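## Task

Take the white radish and the tomato out of the pan and get both completely into the bag, in the space between its two layers. At the end every other item, including the white ball, must sit in the pan. The loaded part of the bag must rest on the table. No more than one corner of the bag may lie on an arm's base. No part of the bag may be in the pan, and none may hang over the table edge by more than about a finger's width.

## Robot and tools

ROBOT. Two arms, left_arm and right_arm, each with six joints and a two-finger gripper. In every row and every per-joint list the order is always: waist, shoulder, elbow, wrist pitch, wrist yaw, wrist roll. Stated joint ranges (rad): waist -2.618 to 3.054, shoulder 0.000 to 3.142, elbow 0.000 to 3.142, wrist pitch -1.571 to 1.571, wrist yaw -1.571 to 1.571, wrist roll -2.094 to 2.094. The true ends can differ from these by up to 0.059 rad.

FRAMES. Scene frame: origin at table-top height, halfway between the nominal arm bases; +x points out over the table, +z up, left_arm sits toward +y (this is unrelated to which side it appears on in images). Calibrated bases: left_arm at (-0.019, +0.343, +0.033) m, quat_wxyz (+1.000, 0, 0, -0.008); right_arm at (-0.046, -0.254, +0.023) m, quat_wxyz (+1.000, 0, 0, +0.016). Each gripper's end_effector_position (m) and end_effector_quat_wxyz are reported in that arm's own base frame; fixed cameras and the table use the scene frame. Reported hand poses may be off by a few centimetres, more at long reach. The fingers point along the gripper's +z and close along its y; end_effector_position is the point between the pads, roughly 1 cm short of the fingertips.

execute_actions. Argument actions: a list of actions; each action is a list of up to 15 rows, one row per 1/30 s control step; a short action repeats its final row until 15 steps pass. Each row is one flat list of 14 numbers, each in [-1, 1], covering both arms even if one is idle: left_arm's six joint numbers then its opening, then right_arm's six then its opening. Joint numbers are offsets, not poses: they count from the Joint targets as they stood when that action began (not from the previous row), so sending the same offset in a later action moves further. Scale: 1.0 equals 2.224 rad for waist, shoulder, elbow and 8.485 rad for the three wrist joints. Opening is absolute: +1 fully open, -1 closed. Sending 0 for a joint means hold its target; sending 0 for an opening means half-closed, so resend the present opening to leave a gripper alone. If any action asks a joint to go more than 0.059 rad beyond its range, that action is rejected for both arms; a malformed action, or a first action that fails this check, rejects the whole call. Argument cameras: list of names, ["all"] or []; omitted means all for an empty actions list, none otherwise. An empty actions list returns full state and images.

move. Argument target: one 14-number row laid out as above, or a list of up to 15 such rows; every row's joint numbers are offsets from the Joint targets at the call's start, not from the previous row. Openings are absolute. speed: rad/s for the joint with the farthest to go, 0.01 to 12.57, default 0.5; one value or one per target. blend: rad, corner rounding for lists, default 0 (stop at each). opening_speed: change of commanded opening per second on the -1..+1 scale, at least 0.2; use it to close gently on squashable things. grip_force: newtons per pad, 10 to 50, one value or one per arm; stays set; lower values close slowly. blocking: false returns after about 0.5 s while motion continues. cameras as above. Paths ignore obstacles and the other arm; faster motion means harder contact. The result adds a move: line, e.g. done, off_target (resting more than 0.035 rad from target), moving, held, fault, plus limits=held when steps were withheld. done does not tell you whether anything was touched.

wait: seconds 0 to 10; a running move keeps going. stop: brakes a running move (needs room). zoom_image: camera (one of cam_head_left, cam_head_right, cam_high, cam_low, cam_left_wrist, cam_right_wrist; all 896x504) and region [x0, y0, x1, y1] in pixels from top-left, at most 504 by 504; only cameras in the newest images. finished_scene: scene, the current scene's number; irreversible, call it only when the goal holds with the robot idle.

RESULTS. Joint positions (rad, then finger gap in m, 0.094 fully open) and Joint velocities per arm; "within noise" means essentially still. Joint targets are the base for your next offsets. grip_measured is the measured opening on the command scale; it can read about 2.5 mm wide when empty and narrower than a firmly gripped part. Tool commands shows present gripper commands. Joint torques are noisy, offset, include gravity, and joints 1-3 wrap at ±28 N m. "joint sent to its limit" means a joint was clipped at its end. "joint command not followed" means the clearance check altered targets. MOTOR HOT appears at 75 °C; at 90 °C the arm folds and idles for the rest of the scene; at 100 °C it collapses.

LIMITS ON MOTION. Per step a joint target can lead its measured angle by at most 0.339 rad (big three) or 2.2 rad (wrists), and targets putting the gripper over 200 mm from its current position get scaled back, so big moves take several actions. Friction and load can leave joints short.

AVOID. Dropping or releasing moving items, anything leaving the table, hitting the table or other fixed parts hard, the two arms pressing together or a gripper closing on the other's fingers, hard pushes, and long stretched-out holds that heat motors. If an arm is stuck pushing, command its targets back past its measured positions. To release, command an opening well above grip_measured. Loose objects may occasionally be nudged by outside disturbances.

Each tool is called as name([rows], argument=value, ...), one row to a line, values as JSON.

## Session

execute_actions(actions=[])

Scene clock: 0.00 s.
left_arm: end_effector_position=(+0.3974, +0.0047, +0.0922) grip_measured=+1.000 end_effector_quat_wxyz=(+0.578, -0.041, +0.815, -0.009) | right_arm: end_effector_position=(+0.3882, -0.0036, +0.0938) grip_measured=+1.000 end_effector_quat_wxyz=(+0.584, +0.004, +0.812, -0.010)
Joint positions: left_arm=[-0.004 1.548 0.371 0.839 -0.036 -0.079 0.094] | right_arm=[0 1.515 0.33 0.862 0.022 -0.005 0.094]
Joint velocities: within noise
Joint torques (N m): no reading
Heat: left arm: 25 °C; right arm: 28 °C.
Joint targets: left_arm=[-0.004 1.545 0.375 0.833 -0.036 -0.079] | right_arm=[0.000 1.507 0.340 0.875 0.022 -0.005]
Tool commands: left_gripper/opening=+1.0 right_gripper/opening=+1.0

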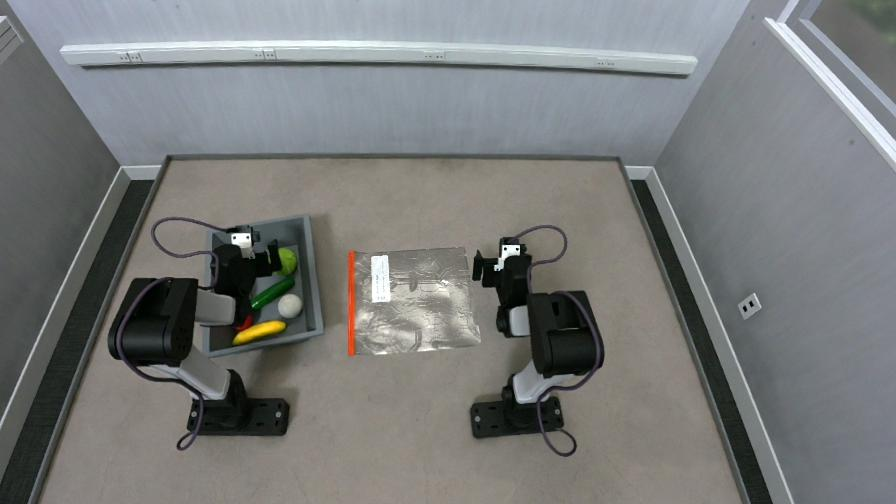

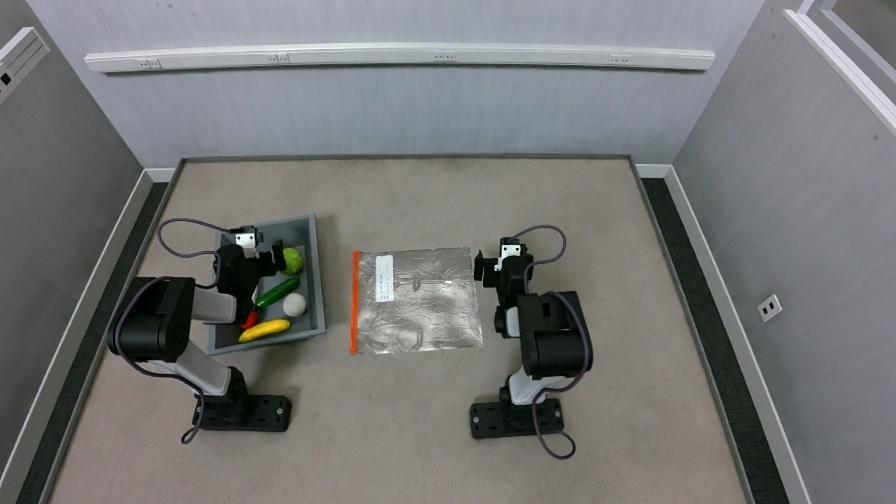

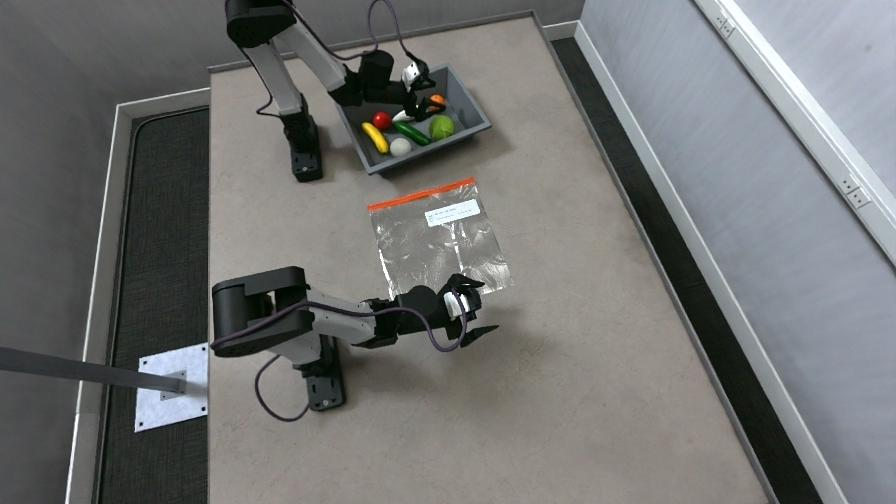

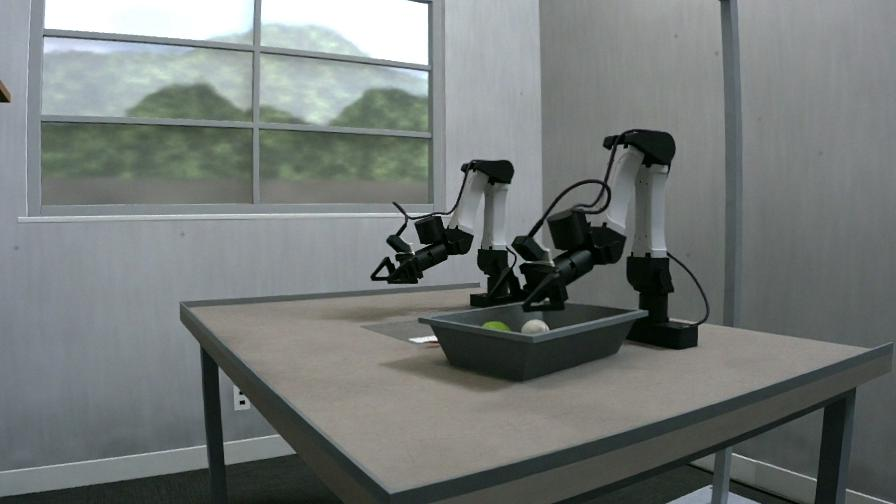

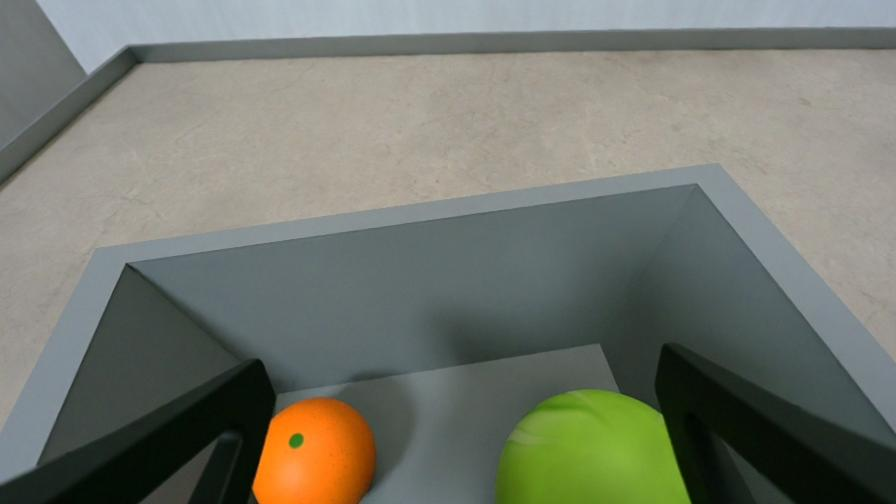

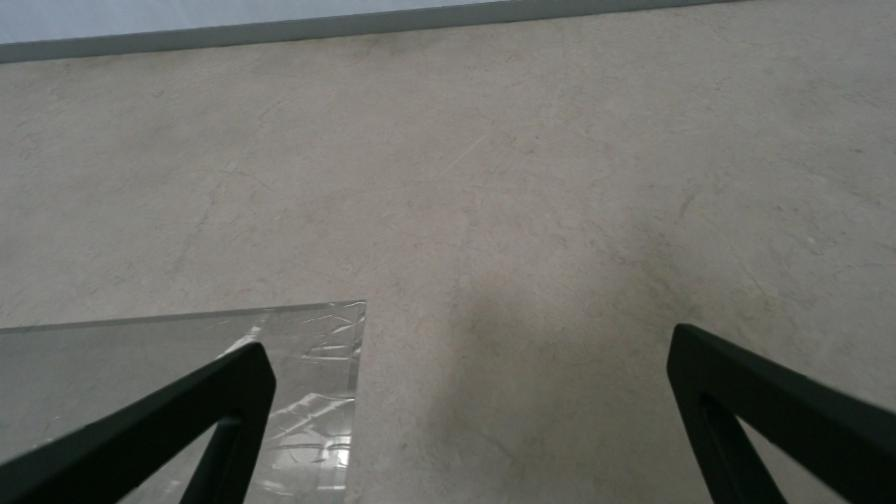

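zoom_image(camera="cam_high", region=[320, 60, 540, 310])

zoom_image(camera="cam_head_right", region=[180, 200, 500, 380])

zoom_image(camera="cam_low", region=[340, 280, 660, 400])

Scaled by 2.016 from the camera's 896x504 image, which has a finer 1280x720 frame.

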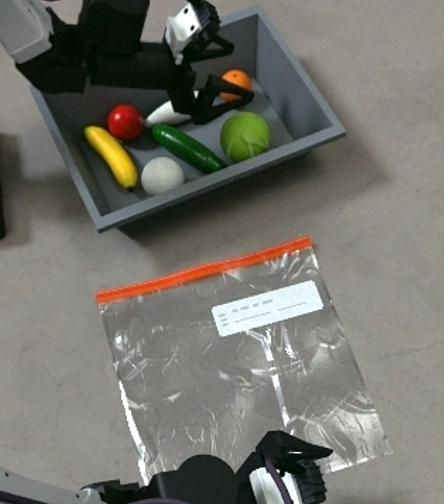

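Scaled by 1.575 from the camera's 896x504 image, which has a finer 1280x720 frame.

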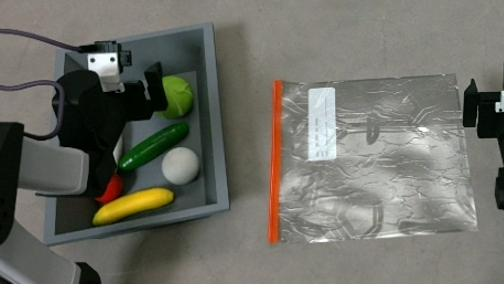

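Scaled by 1.575 from the camera's 896x504 image, which has a finer 1280x720 frame.

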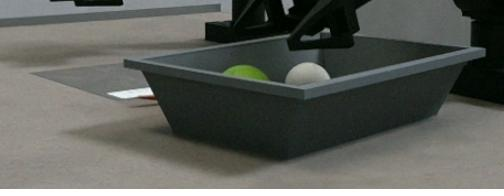

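move(target=[0, -0.228, 0.415, -0.2467, 0.0042, 0.0093, 1, 0.4, -0.172, 0.2356, -0.1786, -0.0026, 0, 0.3], speed=1.2, cameras=["all"])

Scene clock: 5.23 s.
left_arm: end_effector_position=(+0.2428, +0.0020, +0.2495) grip_measured=+1.000 end_effector_quat_wxyz=(+0.281, -0.007, +0.960, +0.006) | right_arm: end_effector_position=(+0.1954, +0.2362, +0.1353) grip_measured=+0.301 end_effector_quat_wxyz=(+0.279, -0.408, +0.860, +0.127)
Joint positions: left_arm=[-0.004 1.037 1.281 -1.245 -0.017 -0.013 0.094] | right_arm=[0.884 1.142 0.835 -0.641 0.007 -0.005 0.061]
Joint torques (N m): left_arm=[0.2 -1.65 8.92 1.48 0.16 0.07] | right_arm=[0.62 -4.92 9.8 1.37 -0.09 0.04]
Heat: left arm: 27 °C; right arm: 28 °C.
Joint targets: left_arm=[-0.004 1.038 1.298 -1.260 -0.001 0.000] | right_arm=[0.890 1.124 0.865 -0.640 0.000 -0.005]
move: done

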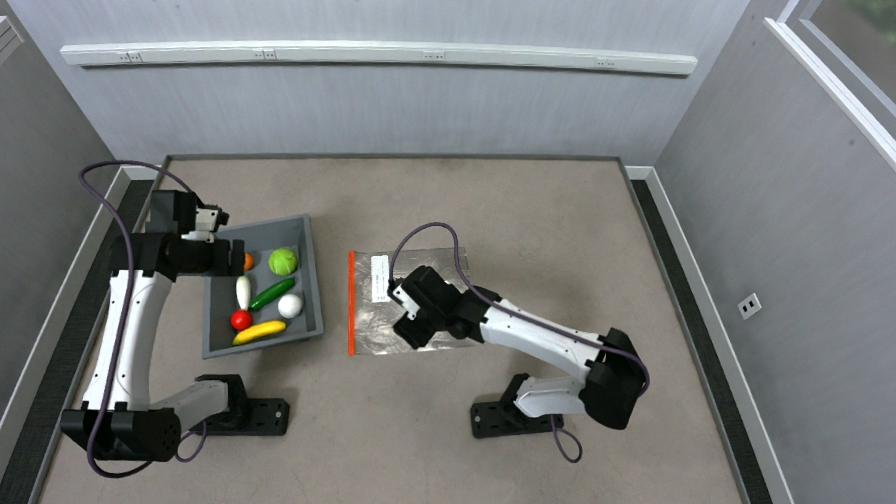

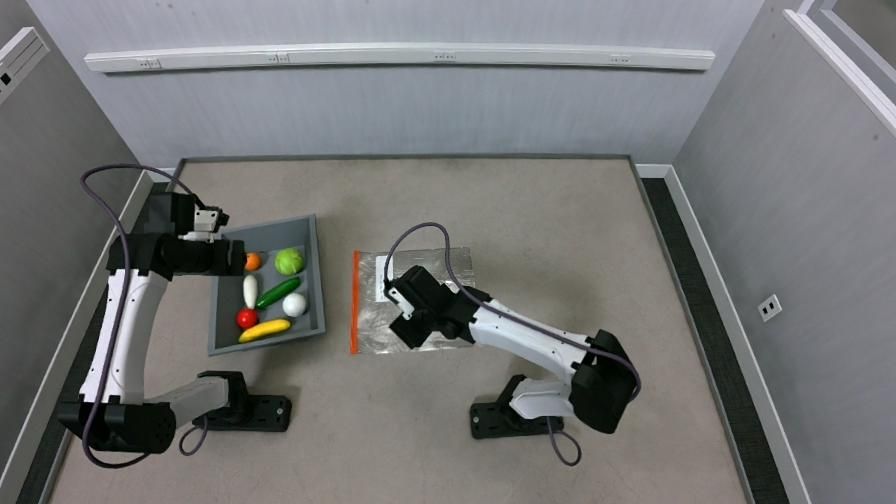

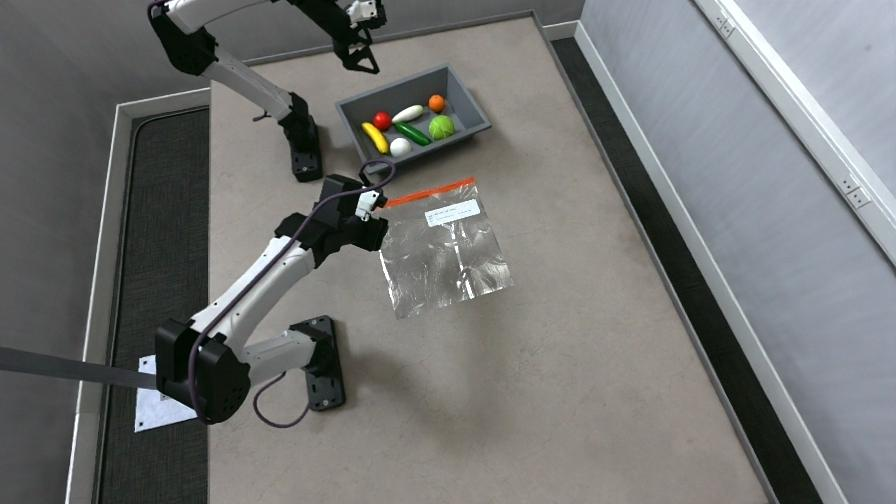

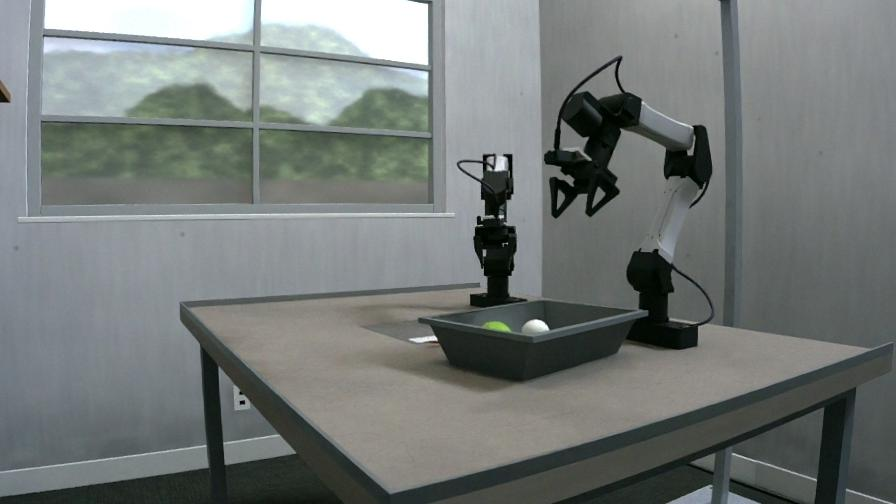

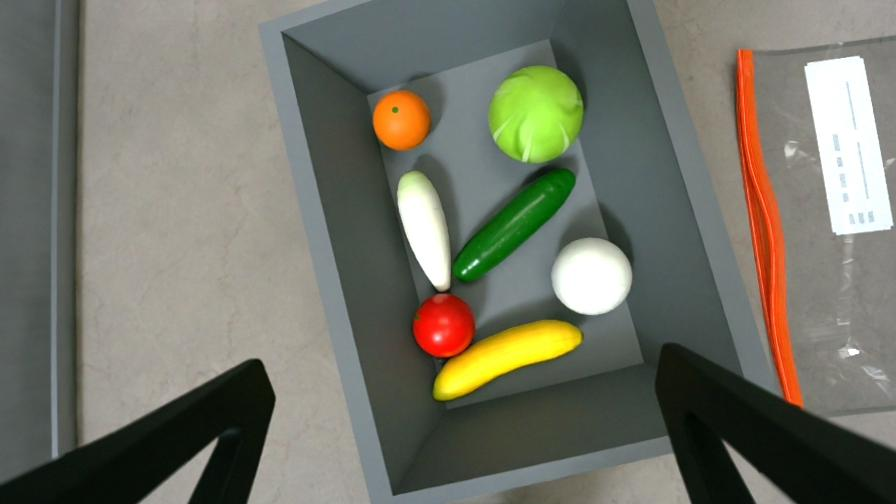

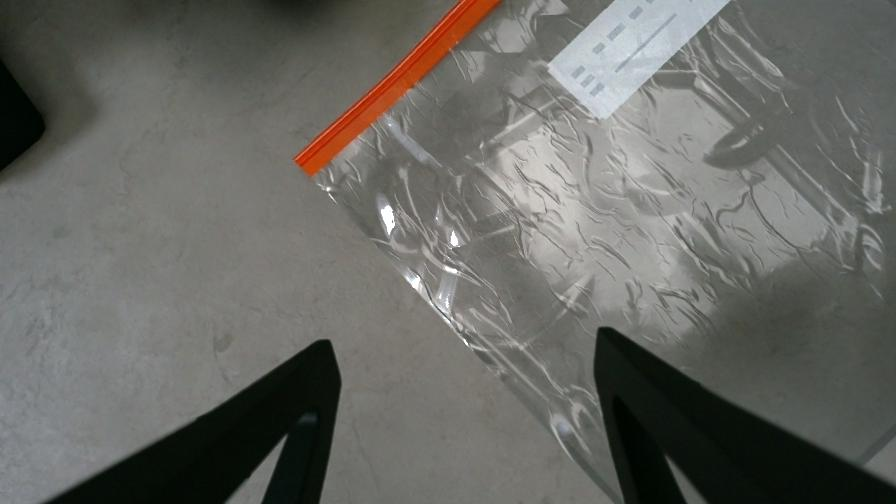

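zoom_image(camera="cam_left_wrist", region=[710, 30, 895, 420])

zoom_image(camera="cam_right_wrist", region=[280, 0, 520, 200])

Scaled by 1.292 from the camera's 896x504 image, which has a finer 1280x720 frame.

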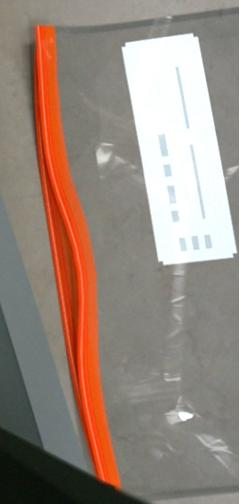

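Scaled by 2.100 from the camera's 896x504 image, which has a finer 1280x720 frame.

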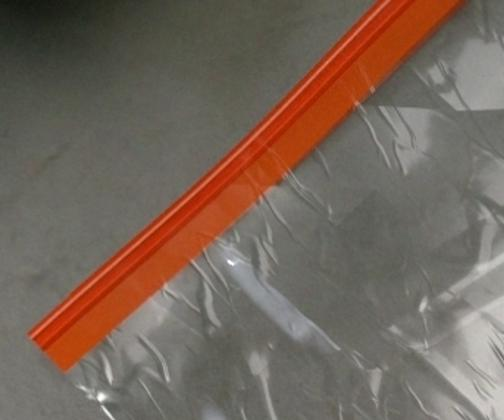

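move(target=[0,0,0,0,0,0,1, 0.0022, 0.4915, 0.559, -0.0969, 0, 0.1098, 0.3], speed=0.8, cameras=["cam_head_right","cam_high","cam_left_wrist","cam_right_wrist"])

Scene clock: 10.23 s.
left_arm: end_effector_position=(+0.2427, +0.0020, +0.2494) grip_measured=+1.000 end_effector_quat_wxyz=(+0.281, -0.007, +0.960, +0.006) | right_arm: end_effector_position=(+0.2690, +0.3290, +0.1070) grip_measured=+0.301 end_effector_quat_wxyz=(+0.000, +0.015, +1.000, -0.006)
Joint positions: left_arm=[-0.004 1.037 1.281 -1.245 -0.017 -0.013 0.094] | right_arm=[0.889 2.206 2.081 -1.455 0.007 0.919 0.061]
Joint torques (N m): left_arm=[0.21 -1.66 8.87 1.48 0.15 0.07] | right_arm=[0.66 -10.14 8.46 0.19 -0.05 0.1]
Heat: left arm: 27 °C; right arm: 29 °C.
Joint targets: left_arm=[-0.004 1.038 1.298 -1.260 -0.001 0.000] | right_arm=[0.895 2.217 2.108 -1.462 0.000 0.927]
move: done
Images, in order (width x height): cam_head_right 896x504, cam_high 896x504, cam_left_wrist 896x504, cam_right_wrist 896x504.

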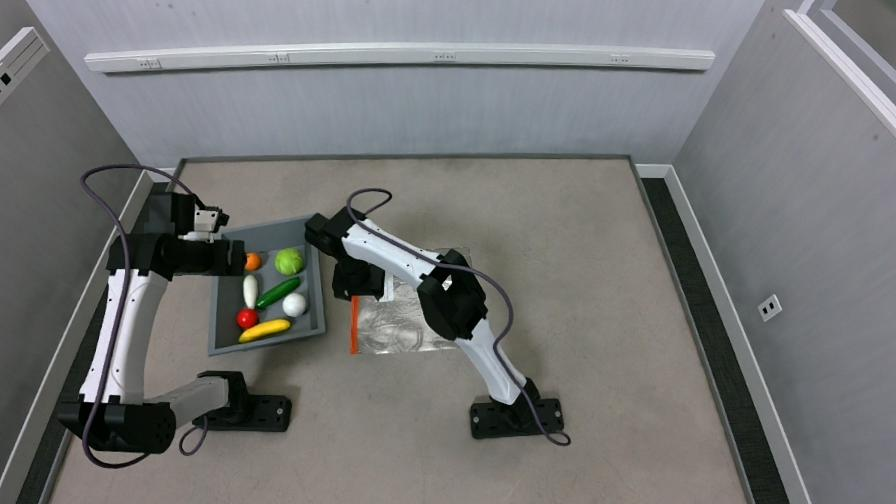

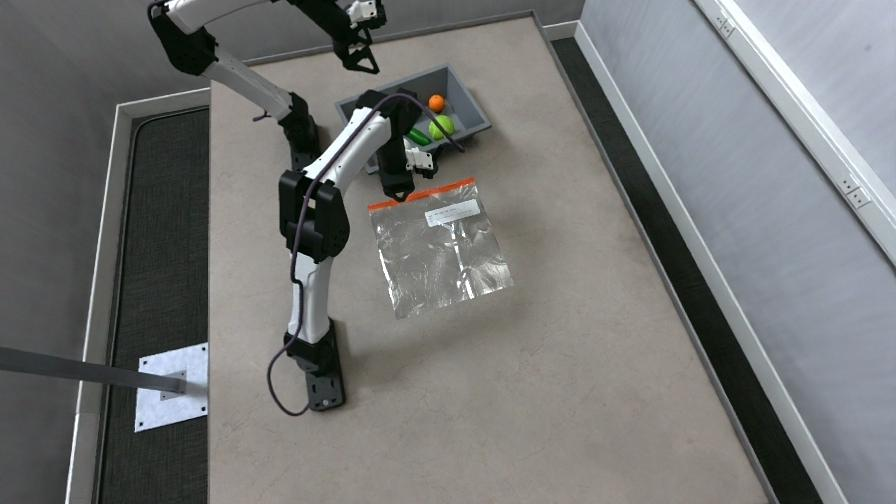

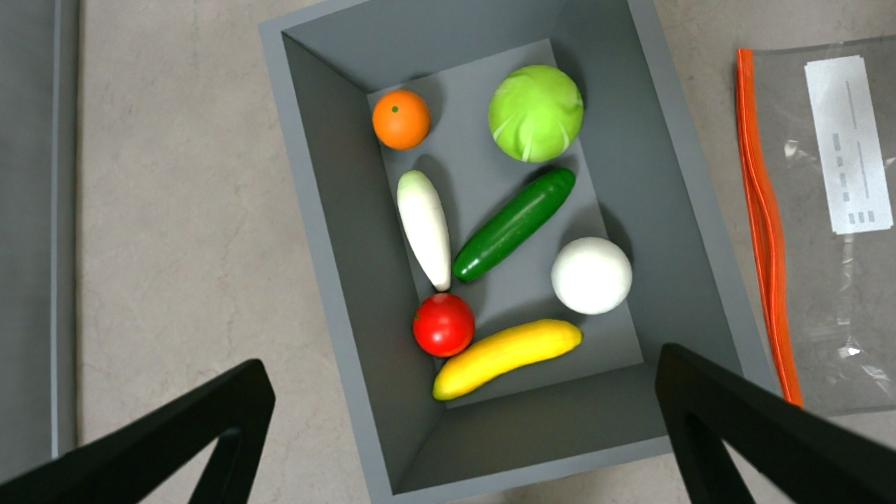

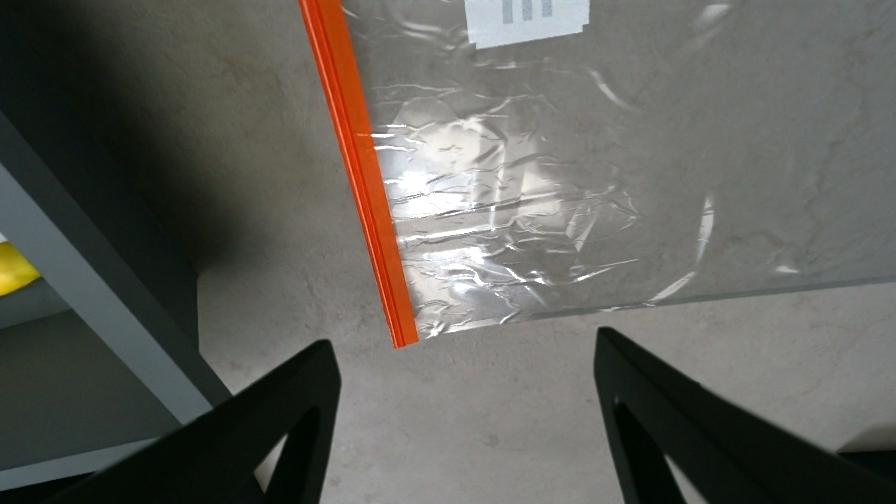

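zoom_image(camera="cam_right_wrist", region=[270, 0, 450, 360])

zoom_image(camera="cam_left_wrist", region=[720, 140, 860, 320])

Scaled by 1.400 from the camera's 896x504 image, which has a finer 1280x720 frame.

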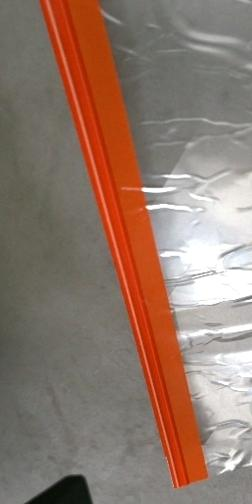

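Scaled by 2.800 from the camera's 896x504 image, which has a finer 1280x720 frame.

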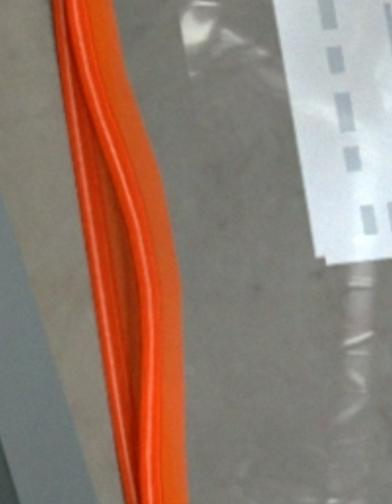

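move(target=[0,0,0,0,0,0,1, 0.0166, 0.0157, -0.0823, 0.0268, -0.0008, 0.0046, 0.07], speed=0.4, cameras=["cam_head_right","cam_high","cam_left_wrist","cam_right_wrist","cam_low"])

zoom_image(camera="cam_left_wrist", region=[640, 20, 895, 420])

zoom_image(camera="cam_high", region=[340, 100, 500, 260])

Scene clock: 15.10 s.
left_arm: end_effector_position=(+0.2427, +0.0020, +0.2494) grip_measured=+1.000 end_effector_quat_wxyz=(+0.281, -0.007, +0.960, +0.006) | right_arm: end_effector_position=(+0.2629, +0.3507, +0.0542) grip_measured=+0.071 end_effector_quat_wxyz=(+0.004, +0.015, +1.000, +0.005)
Joint positions: left_arm=[-0.004 1.037 1.281 -1.245 -0.017 -0.013 0.094] | right_arm=[0.928 2.24 1.927 -1.246 0.001 0.958 0.05]
Joint torques (N m): left_arm=[0.2 -1.69 8.88 1.47 0.15 0.07] | right_arm=[0.44 -10.33 5.81 0.38 -0.06 0.14]
Heat: left arm: 27 °C; right arm: 30 °C.
Joint targets: left_arm=[-0.004 1.038 1.298 -1.260 -0.001 0.000] | right_arm=[0.932 2.252 1.925 -1.235 -0.007 0.966]
move: done
Images, in order (width x height): cam_head_right 896x504, cam_high 896x504, cam_low 896x504, cam_left_wrist 896x504, cam_right_wrist 896x504.

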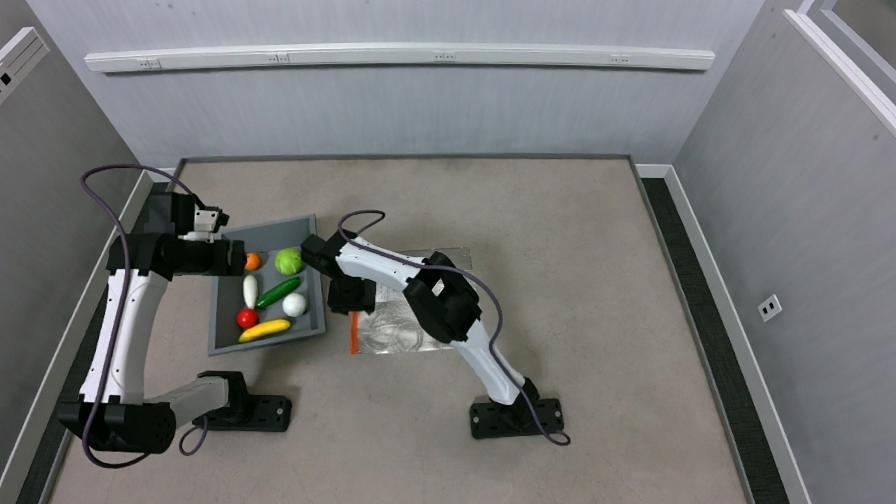

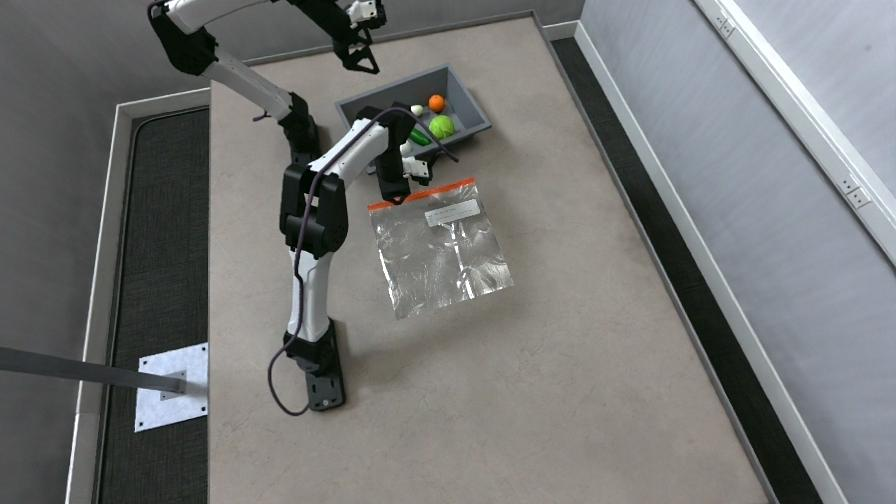

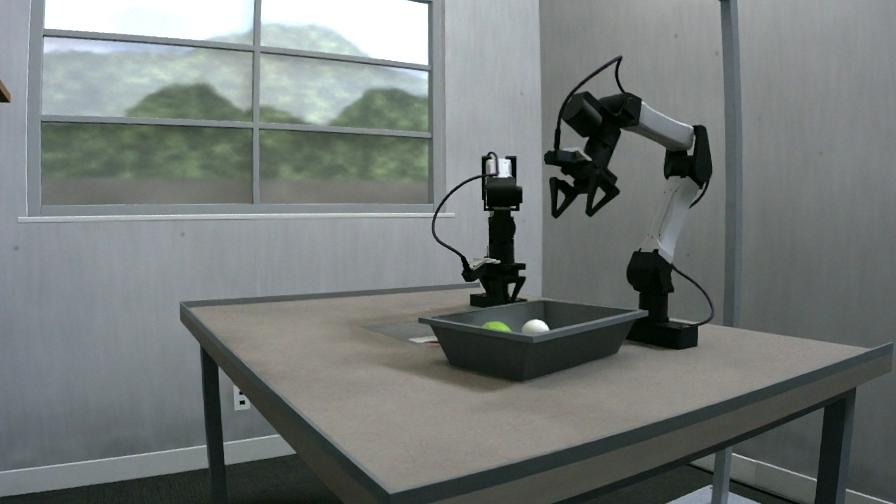

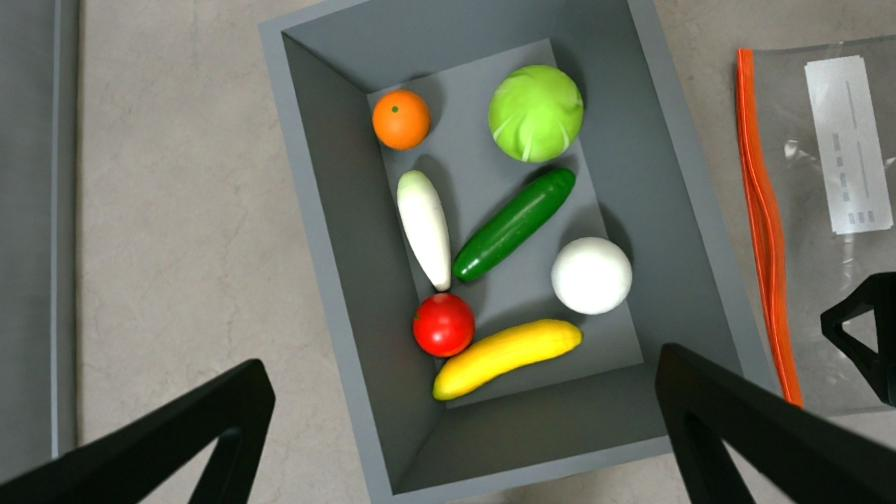

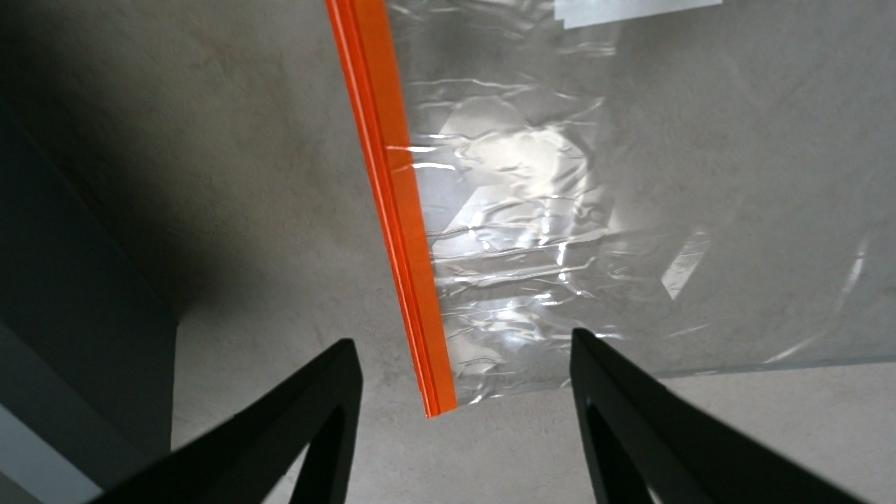

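Scaled by 1.260 from the camera's 896x504 image, which has a finer 1280x720 frame.

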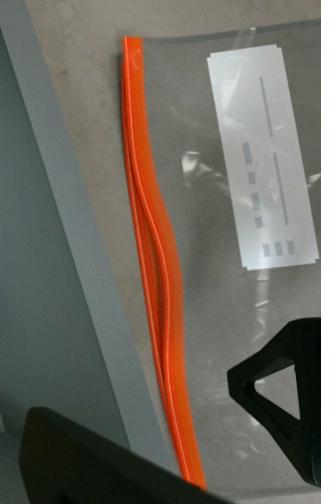

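Scaled by 3.150 from the camera's 896x504 image, which has a finer 1280x720 frame.

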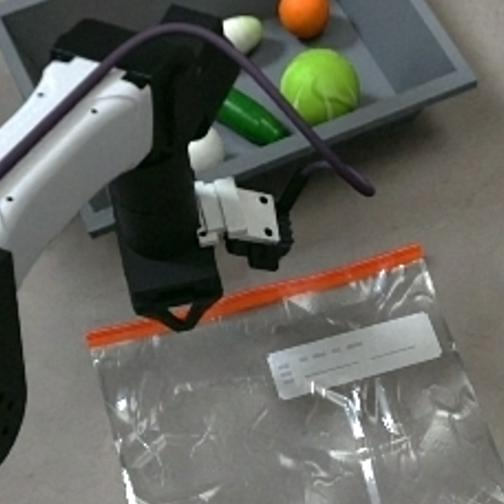

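move(target=[0,0,0,0,0,0,1, -0.0342, 0.0868, 0.1461, -0.0159, 0, -0.024, 0.07], speed=0.4, cameras=["cam_head_right","cam_high","cam_left_wrist","cam_right_wrist"])

zoom_image(camera="cam_left_wrist", region=[640, 20, 895, 420])

zoom_image(camera="cam_high", region=[340, 100, 500, 260])

zoom_image(camera="cam_right_wrist", region=[200, 0, 500, 400])

Scene clock: 19.23 s.
left_arm: end_effector_position=(+0.2427, +0.0020, +0.2494) grip_measured=+1.000 end_effector_quat_wxyz=(+0.281, -0.007, +0.960, +0.006) | right_arm: end_effector_position=(+0.3082, +0.3579, +0.0476) grip_measured=+0.071 end_effector_quat_wxyz=(+0.001, -0.045, +0.999, +0.001)
Joint positions: left_arm=[-0.004 1.037 1.281 -1.245 -0.017 -0.013 0.094] | right_arm=[0.86 2.427 2.222 -1.363 0 0.77 0.05]
Joint torques (N m): left_arm=[0.17 -1.63 8.92 1.48 0.15 0.07] | right_arm=[-0.34 -10.93 8.61 0.18 -0.06 -0.02]
Heat: left arm: 27 °C; right arm: 31 °C.
Joint targets: left_arm=[-0.004 1.038 1.298 -1.260 -0.001 0.000] | right_arm=[0.856 2.445 2.250 -1.370 -0.007 0.762]
move: done
Images, in order (width x height): cam_head_right 896x504, cam_high 896x504, cam_left_wrist 896x504, cam_right_wrist 896x504.

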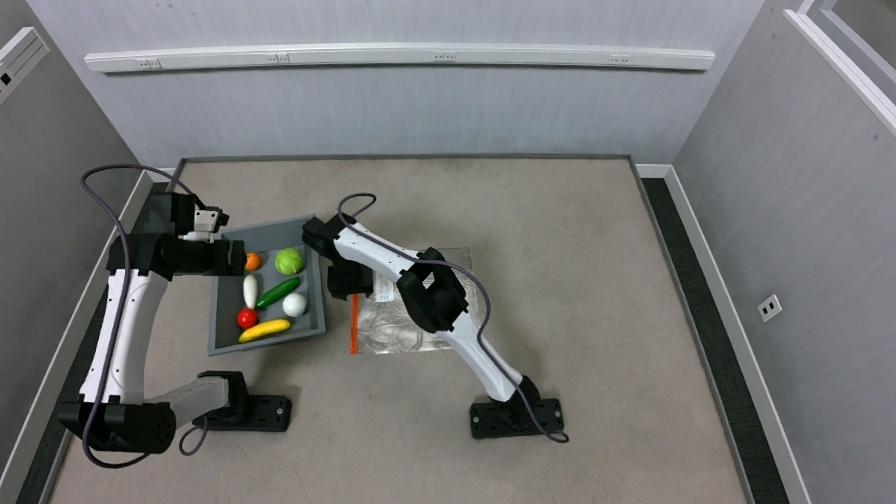

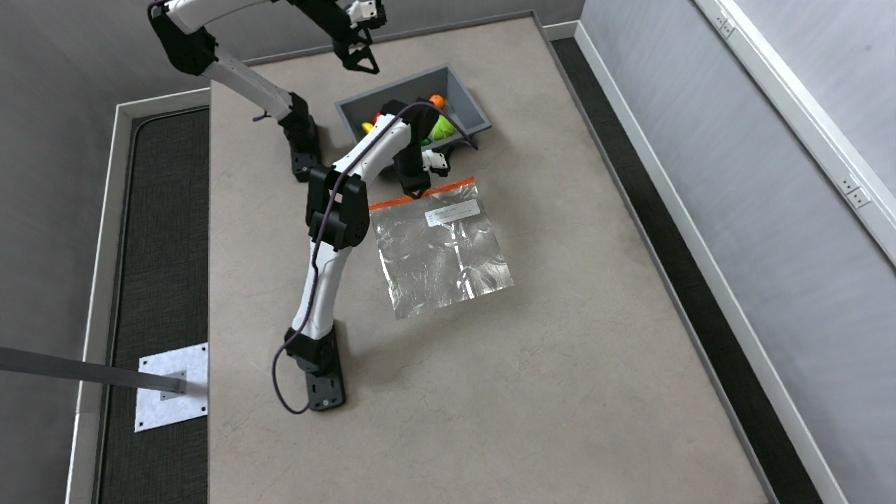

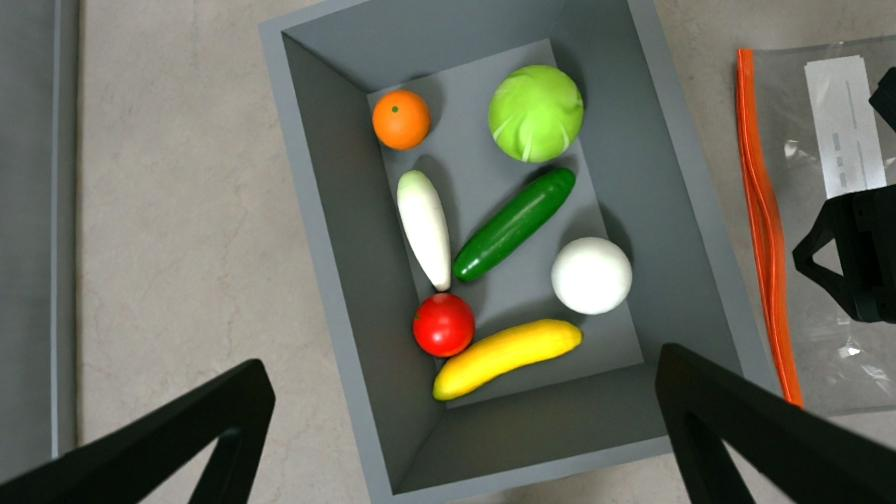

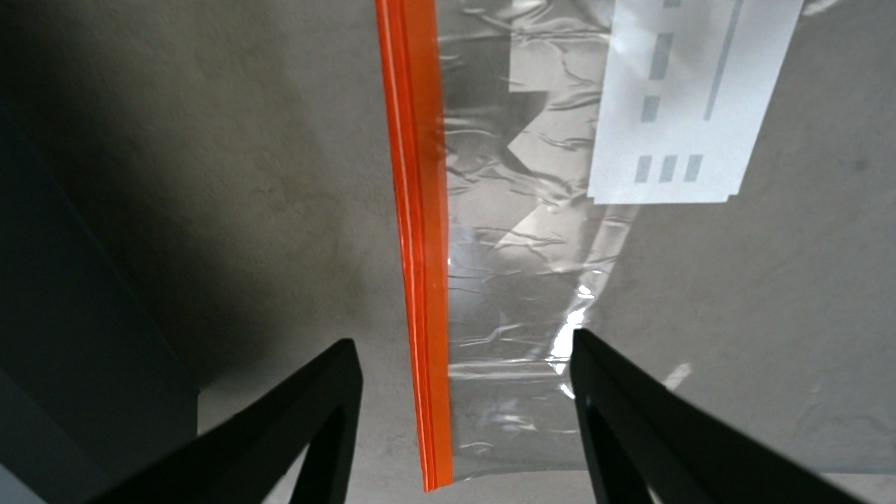

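Scaled by 1.260 from the camera's 896x504 image, which has a finer 1280x720 frame.

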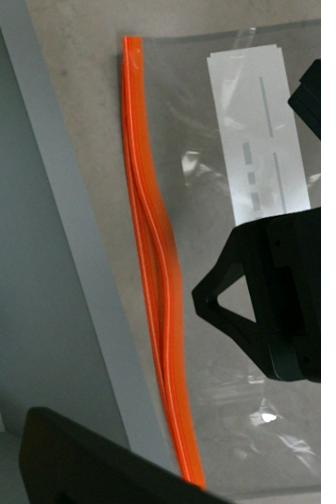

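Scaled by 3.150 from the camera's 896x504 image, which has a finer 1280x720 frame.

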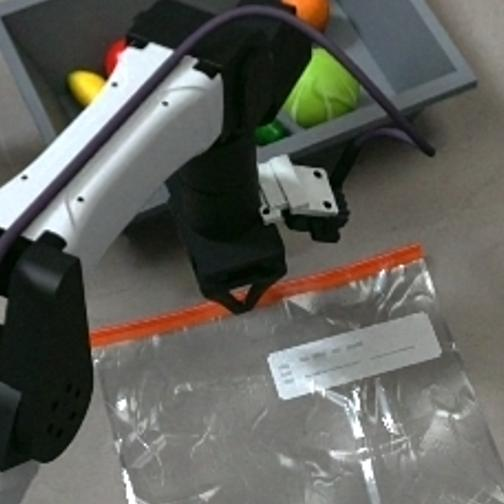

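Scaled by 1.260 from the camera's 896x504 image, which has a finer 1280x720 frame.

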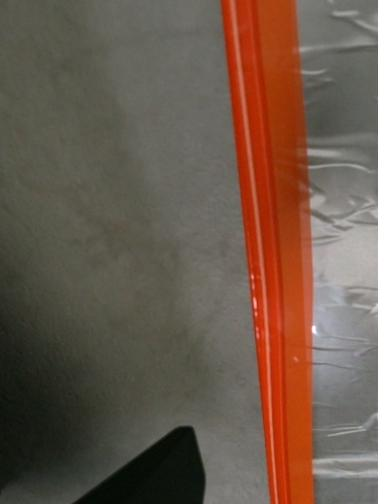

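move([
  [0,0,0,0,0,0,1, 0, 0.0342, 0.0229, 0.0028, 0, 0, 0.07],
  [0,0,0,0,0,0,1, 0, 0.0375, -0.005, 0.0115, 0, 0, 0.07],
], speed=0.2, cameras=["cam_high","cam_left_wrist","cam_right_wrist"])

zoom_image(camera="cam_left_wrist", region=[640, 20, 895, 420])

zoom_image(camera="cam_right_wrist", region=[200, 0, 600, 400])

Scene clock: 21.80 s.
left_arm: end_effector_position=(+0.2427, +0.0020, +0.2494) grip_measured=+1.000 end_effector_quat_wxyz=(+0.281, -0.007, +0.960, +0.006) | right_arm: end_effector_position=(+0.3197, +0.3712, +0.0138) grip_measured=+0.071 end_effector_quat_wxyz=(+0.006, -0.045, +0.999, +0.007)
Joint positions: left_arm=[-0.004 1.037 1.281 -1.245 -0.017 -0.013 0.094] | right_arm=[0.86 2.511 2.242 -1.283 0 0.769 0.05]
Joint torques (N m): left_arm=[0.18 -1.66 8.91 1.47 0.15 0.07] | right_arm=[-0.35 -11.51 5.68 0.36 -0.05 -0.03]
Heat: left arm: 27 °C; right arm: 32 °C.
Joint targets: left_arm=[-0.004 1.038 1.298 -1.260 -0.001 0.000] | right_arm=[0.856 2.529 2.239 -1.272 -0.007 0.762]
move: done
Images, in order (width x height): cam_high 896x504, cam_left_wrist 896x504, cam_right_wrist 896x504.

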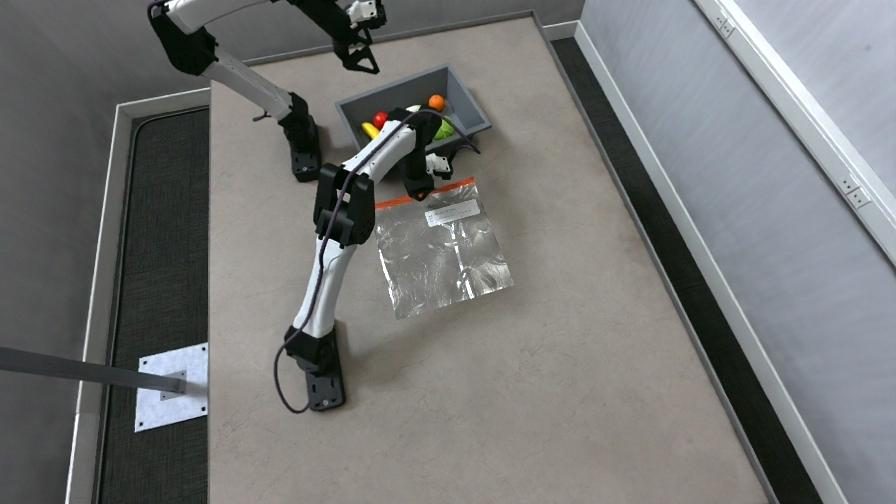

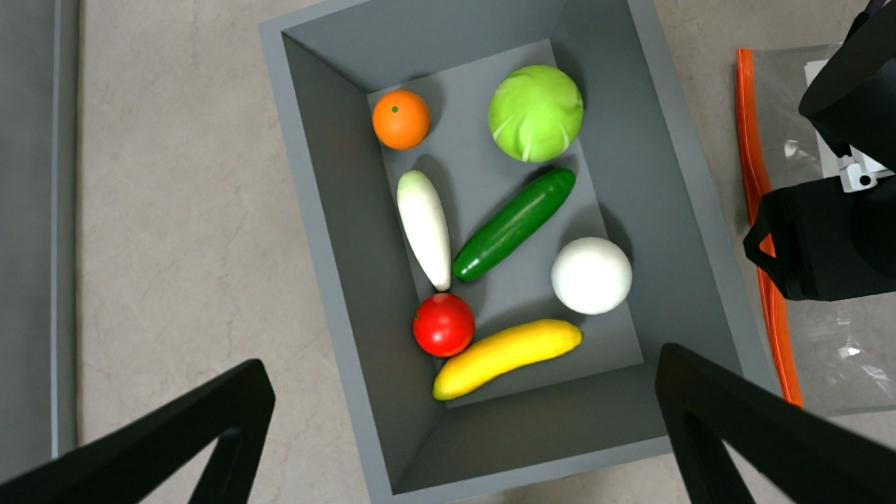

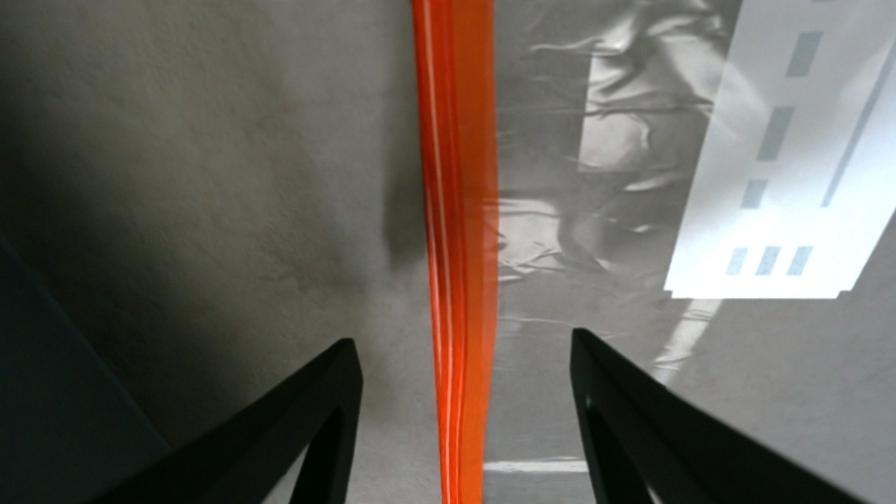

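Scaled by 1.260 from the camera's 896x504 image, which has a finer 1280x720 frame.

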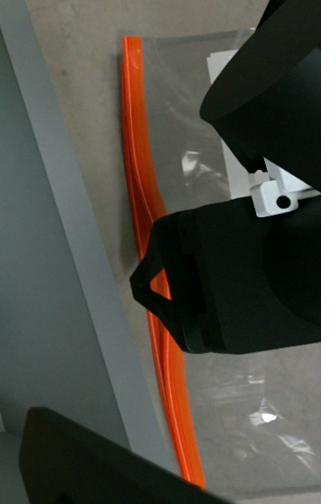

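Scaled by 1.260 from the camera's 896x504 image, which has a finer 1280x720 frame.

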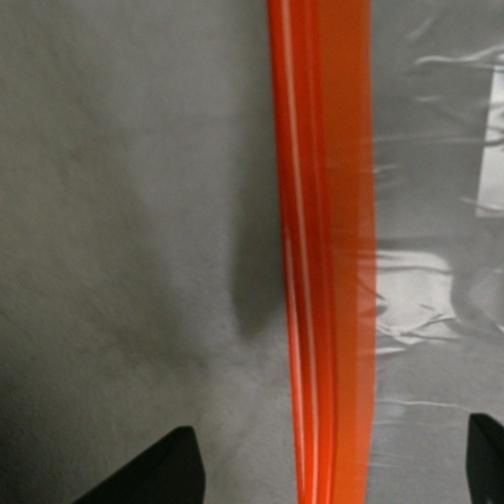

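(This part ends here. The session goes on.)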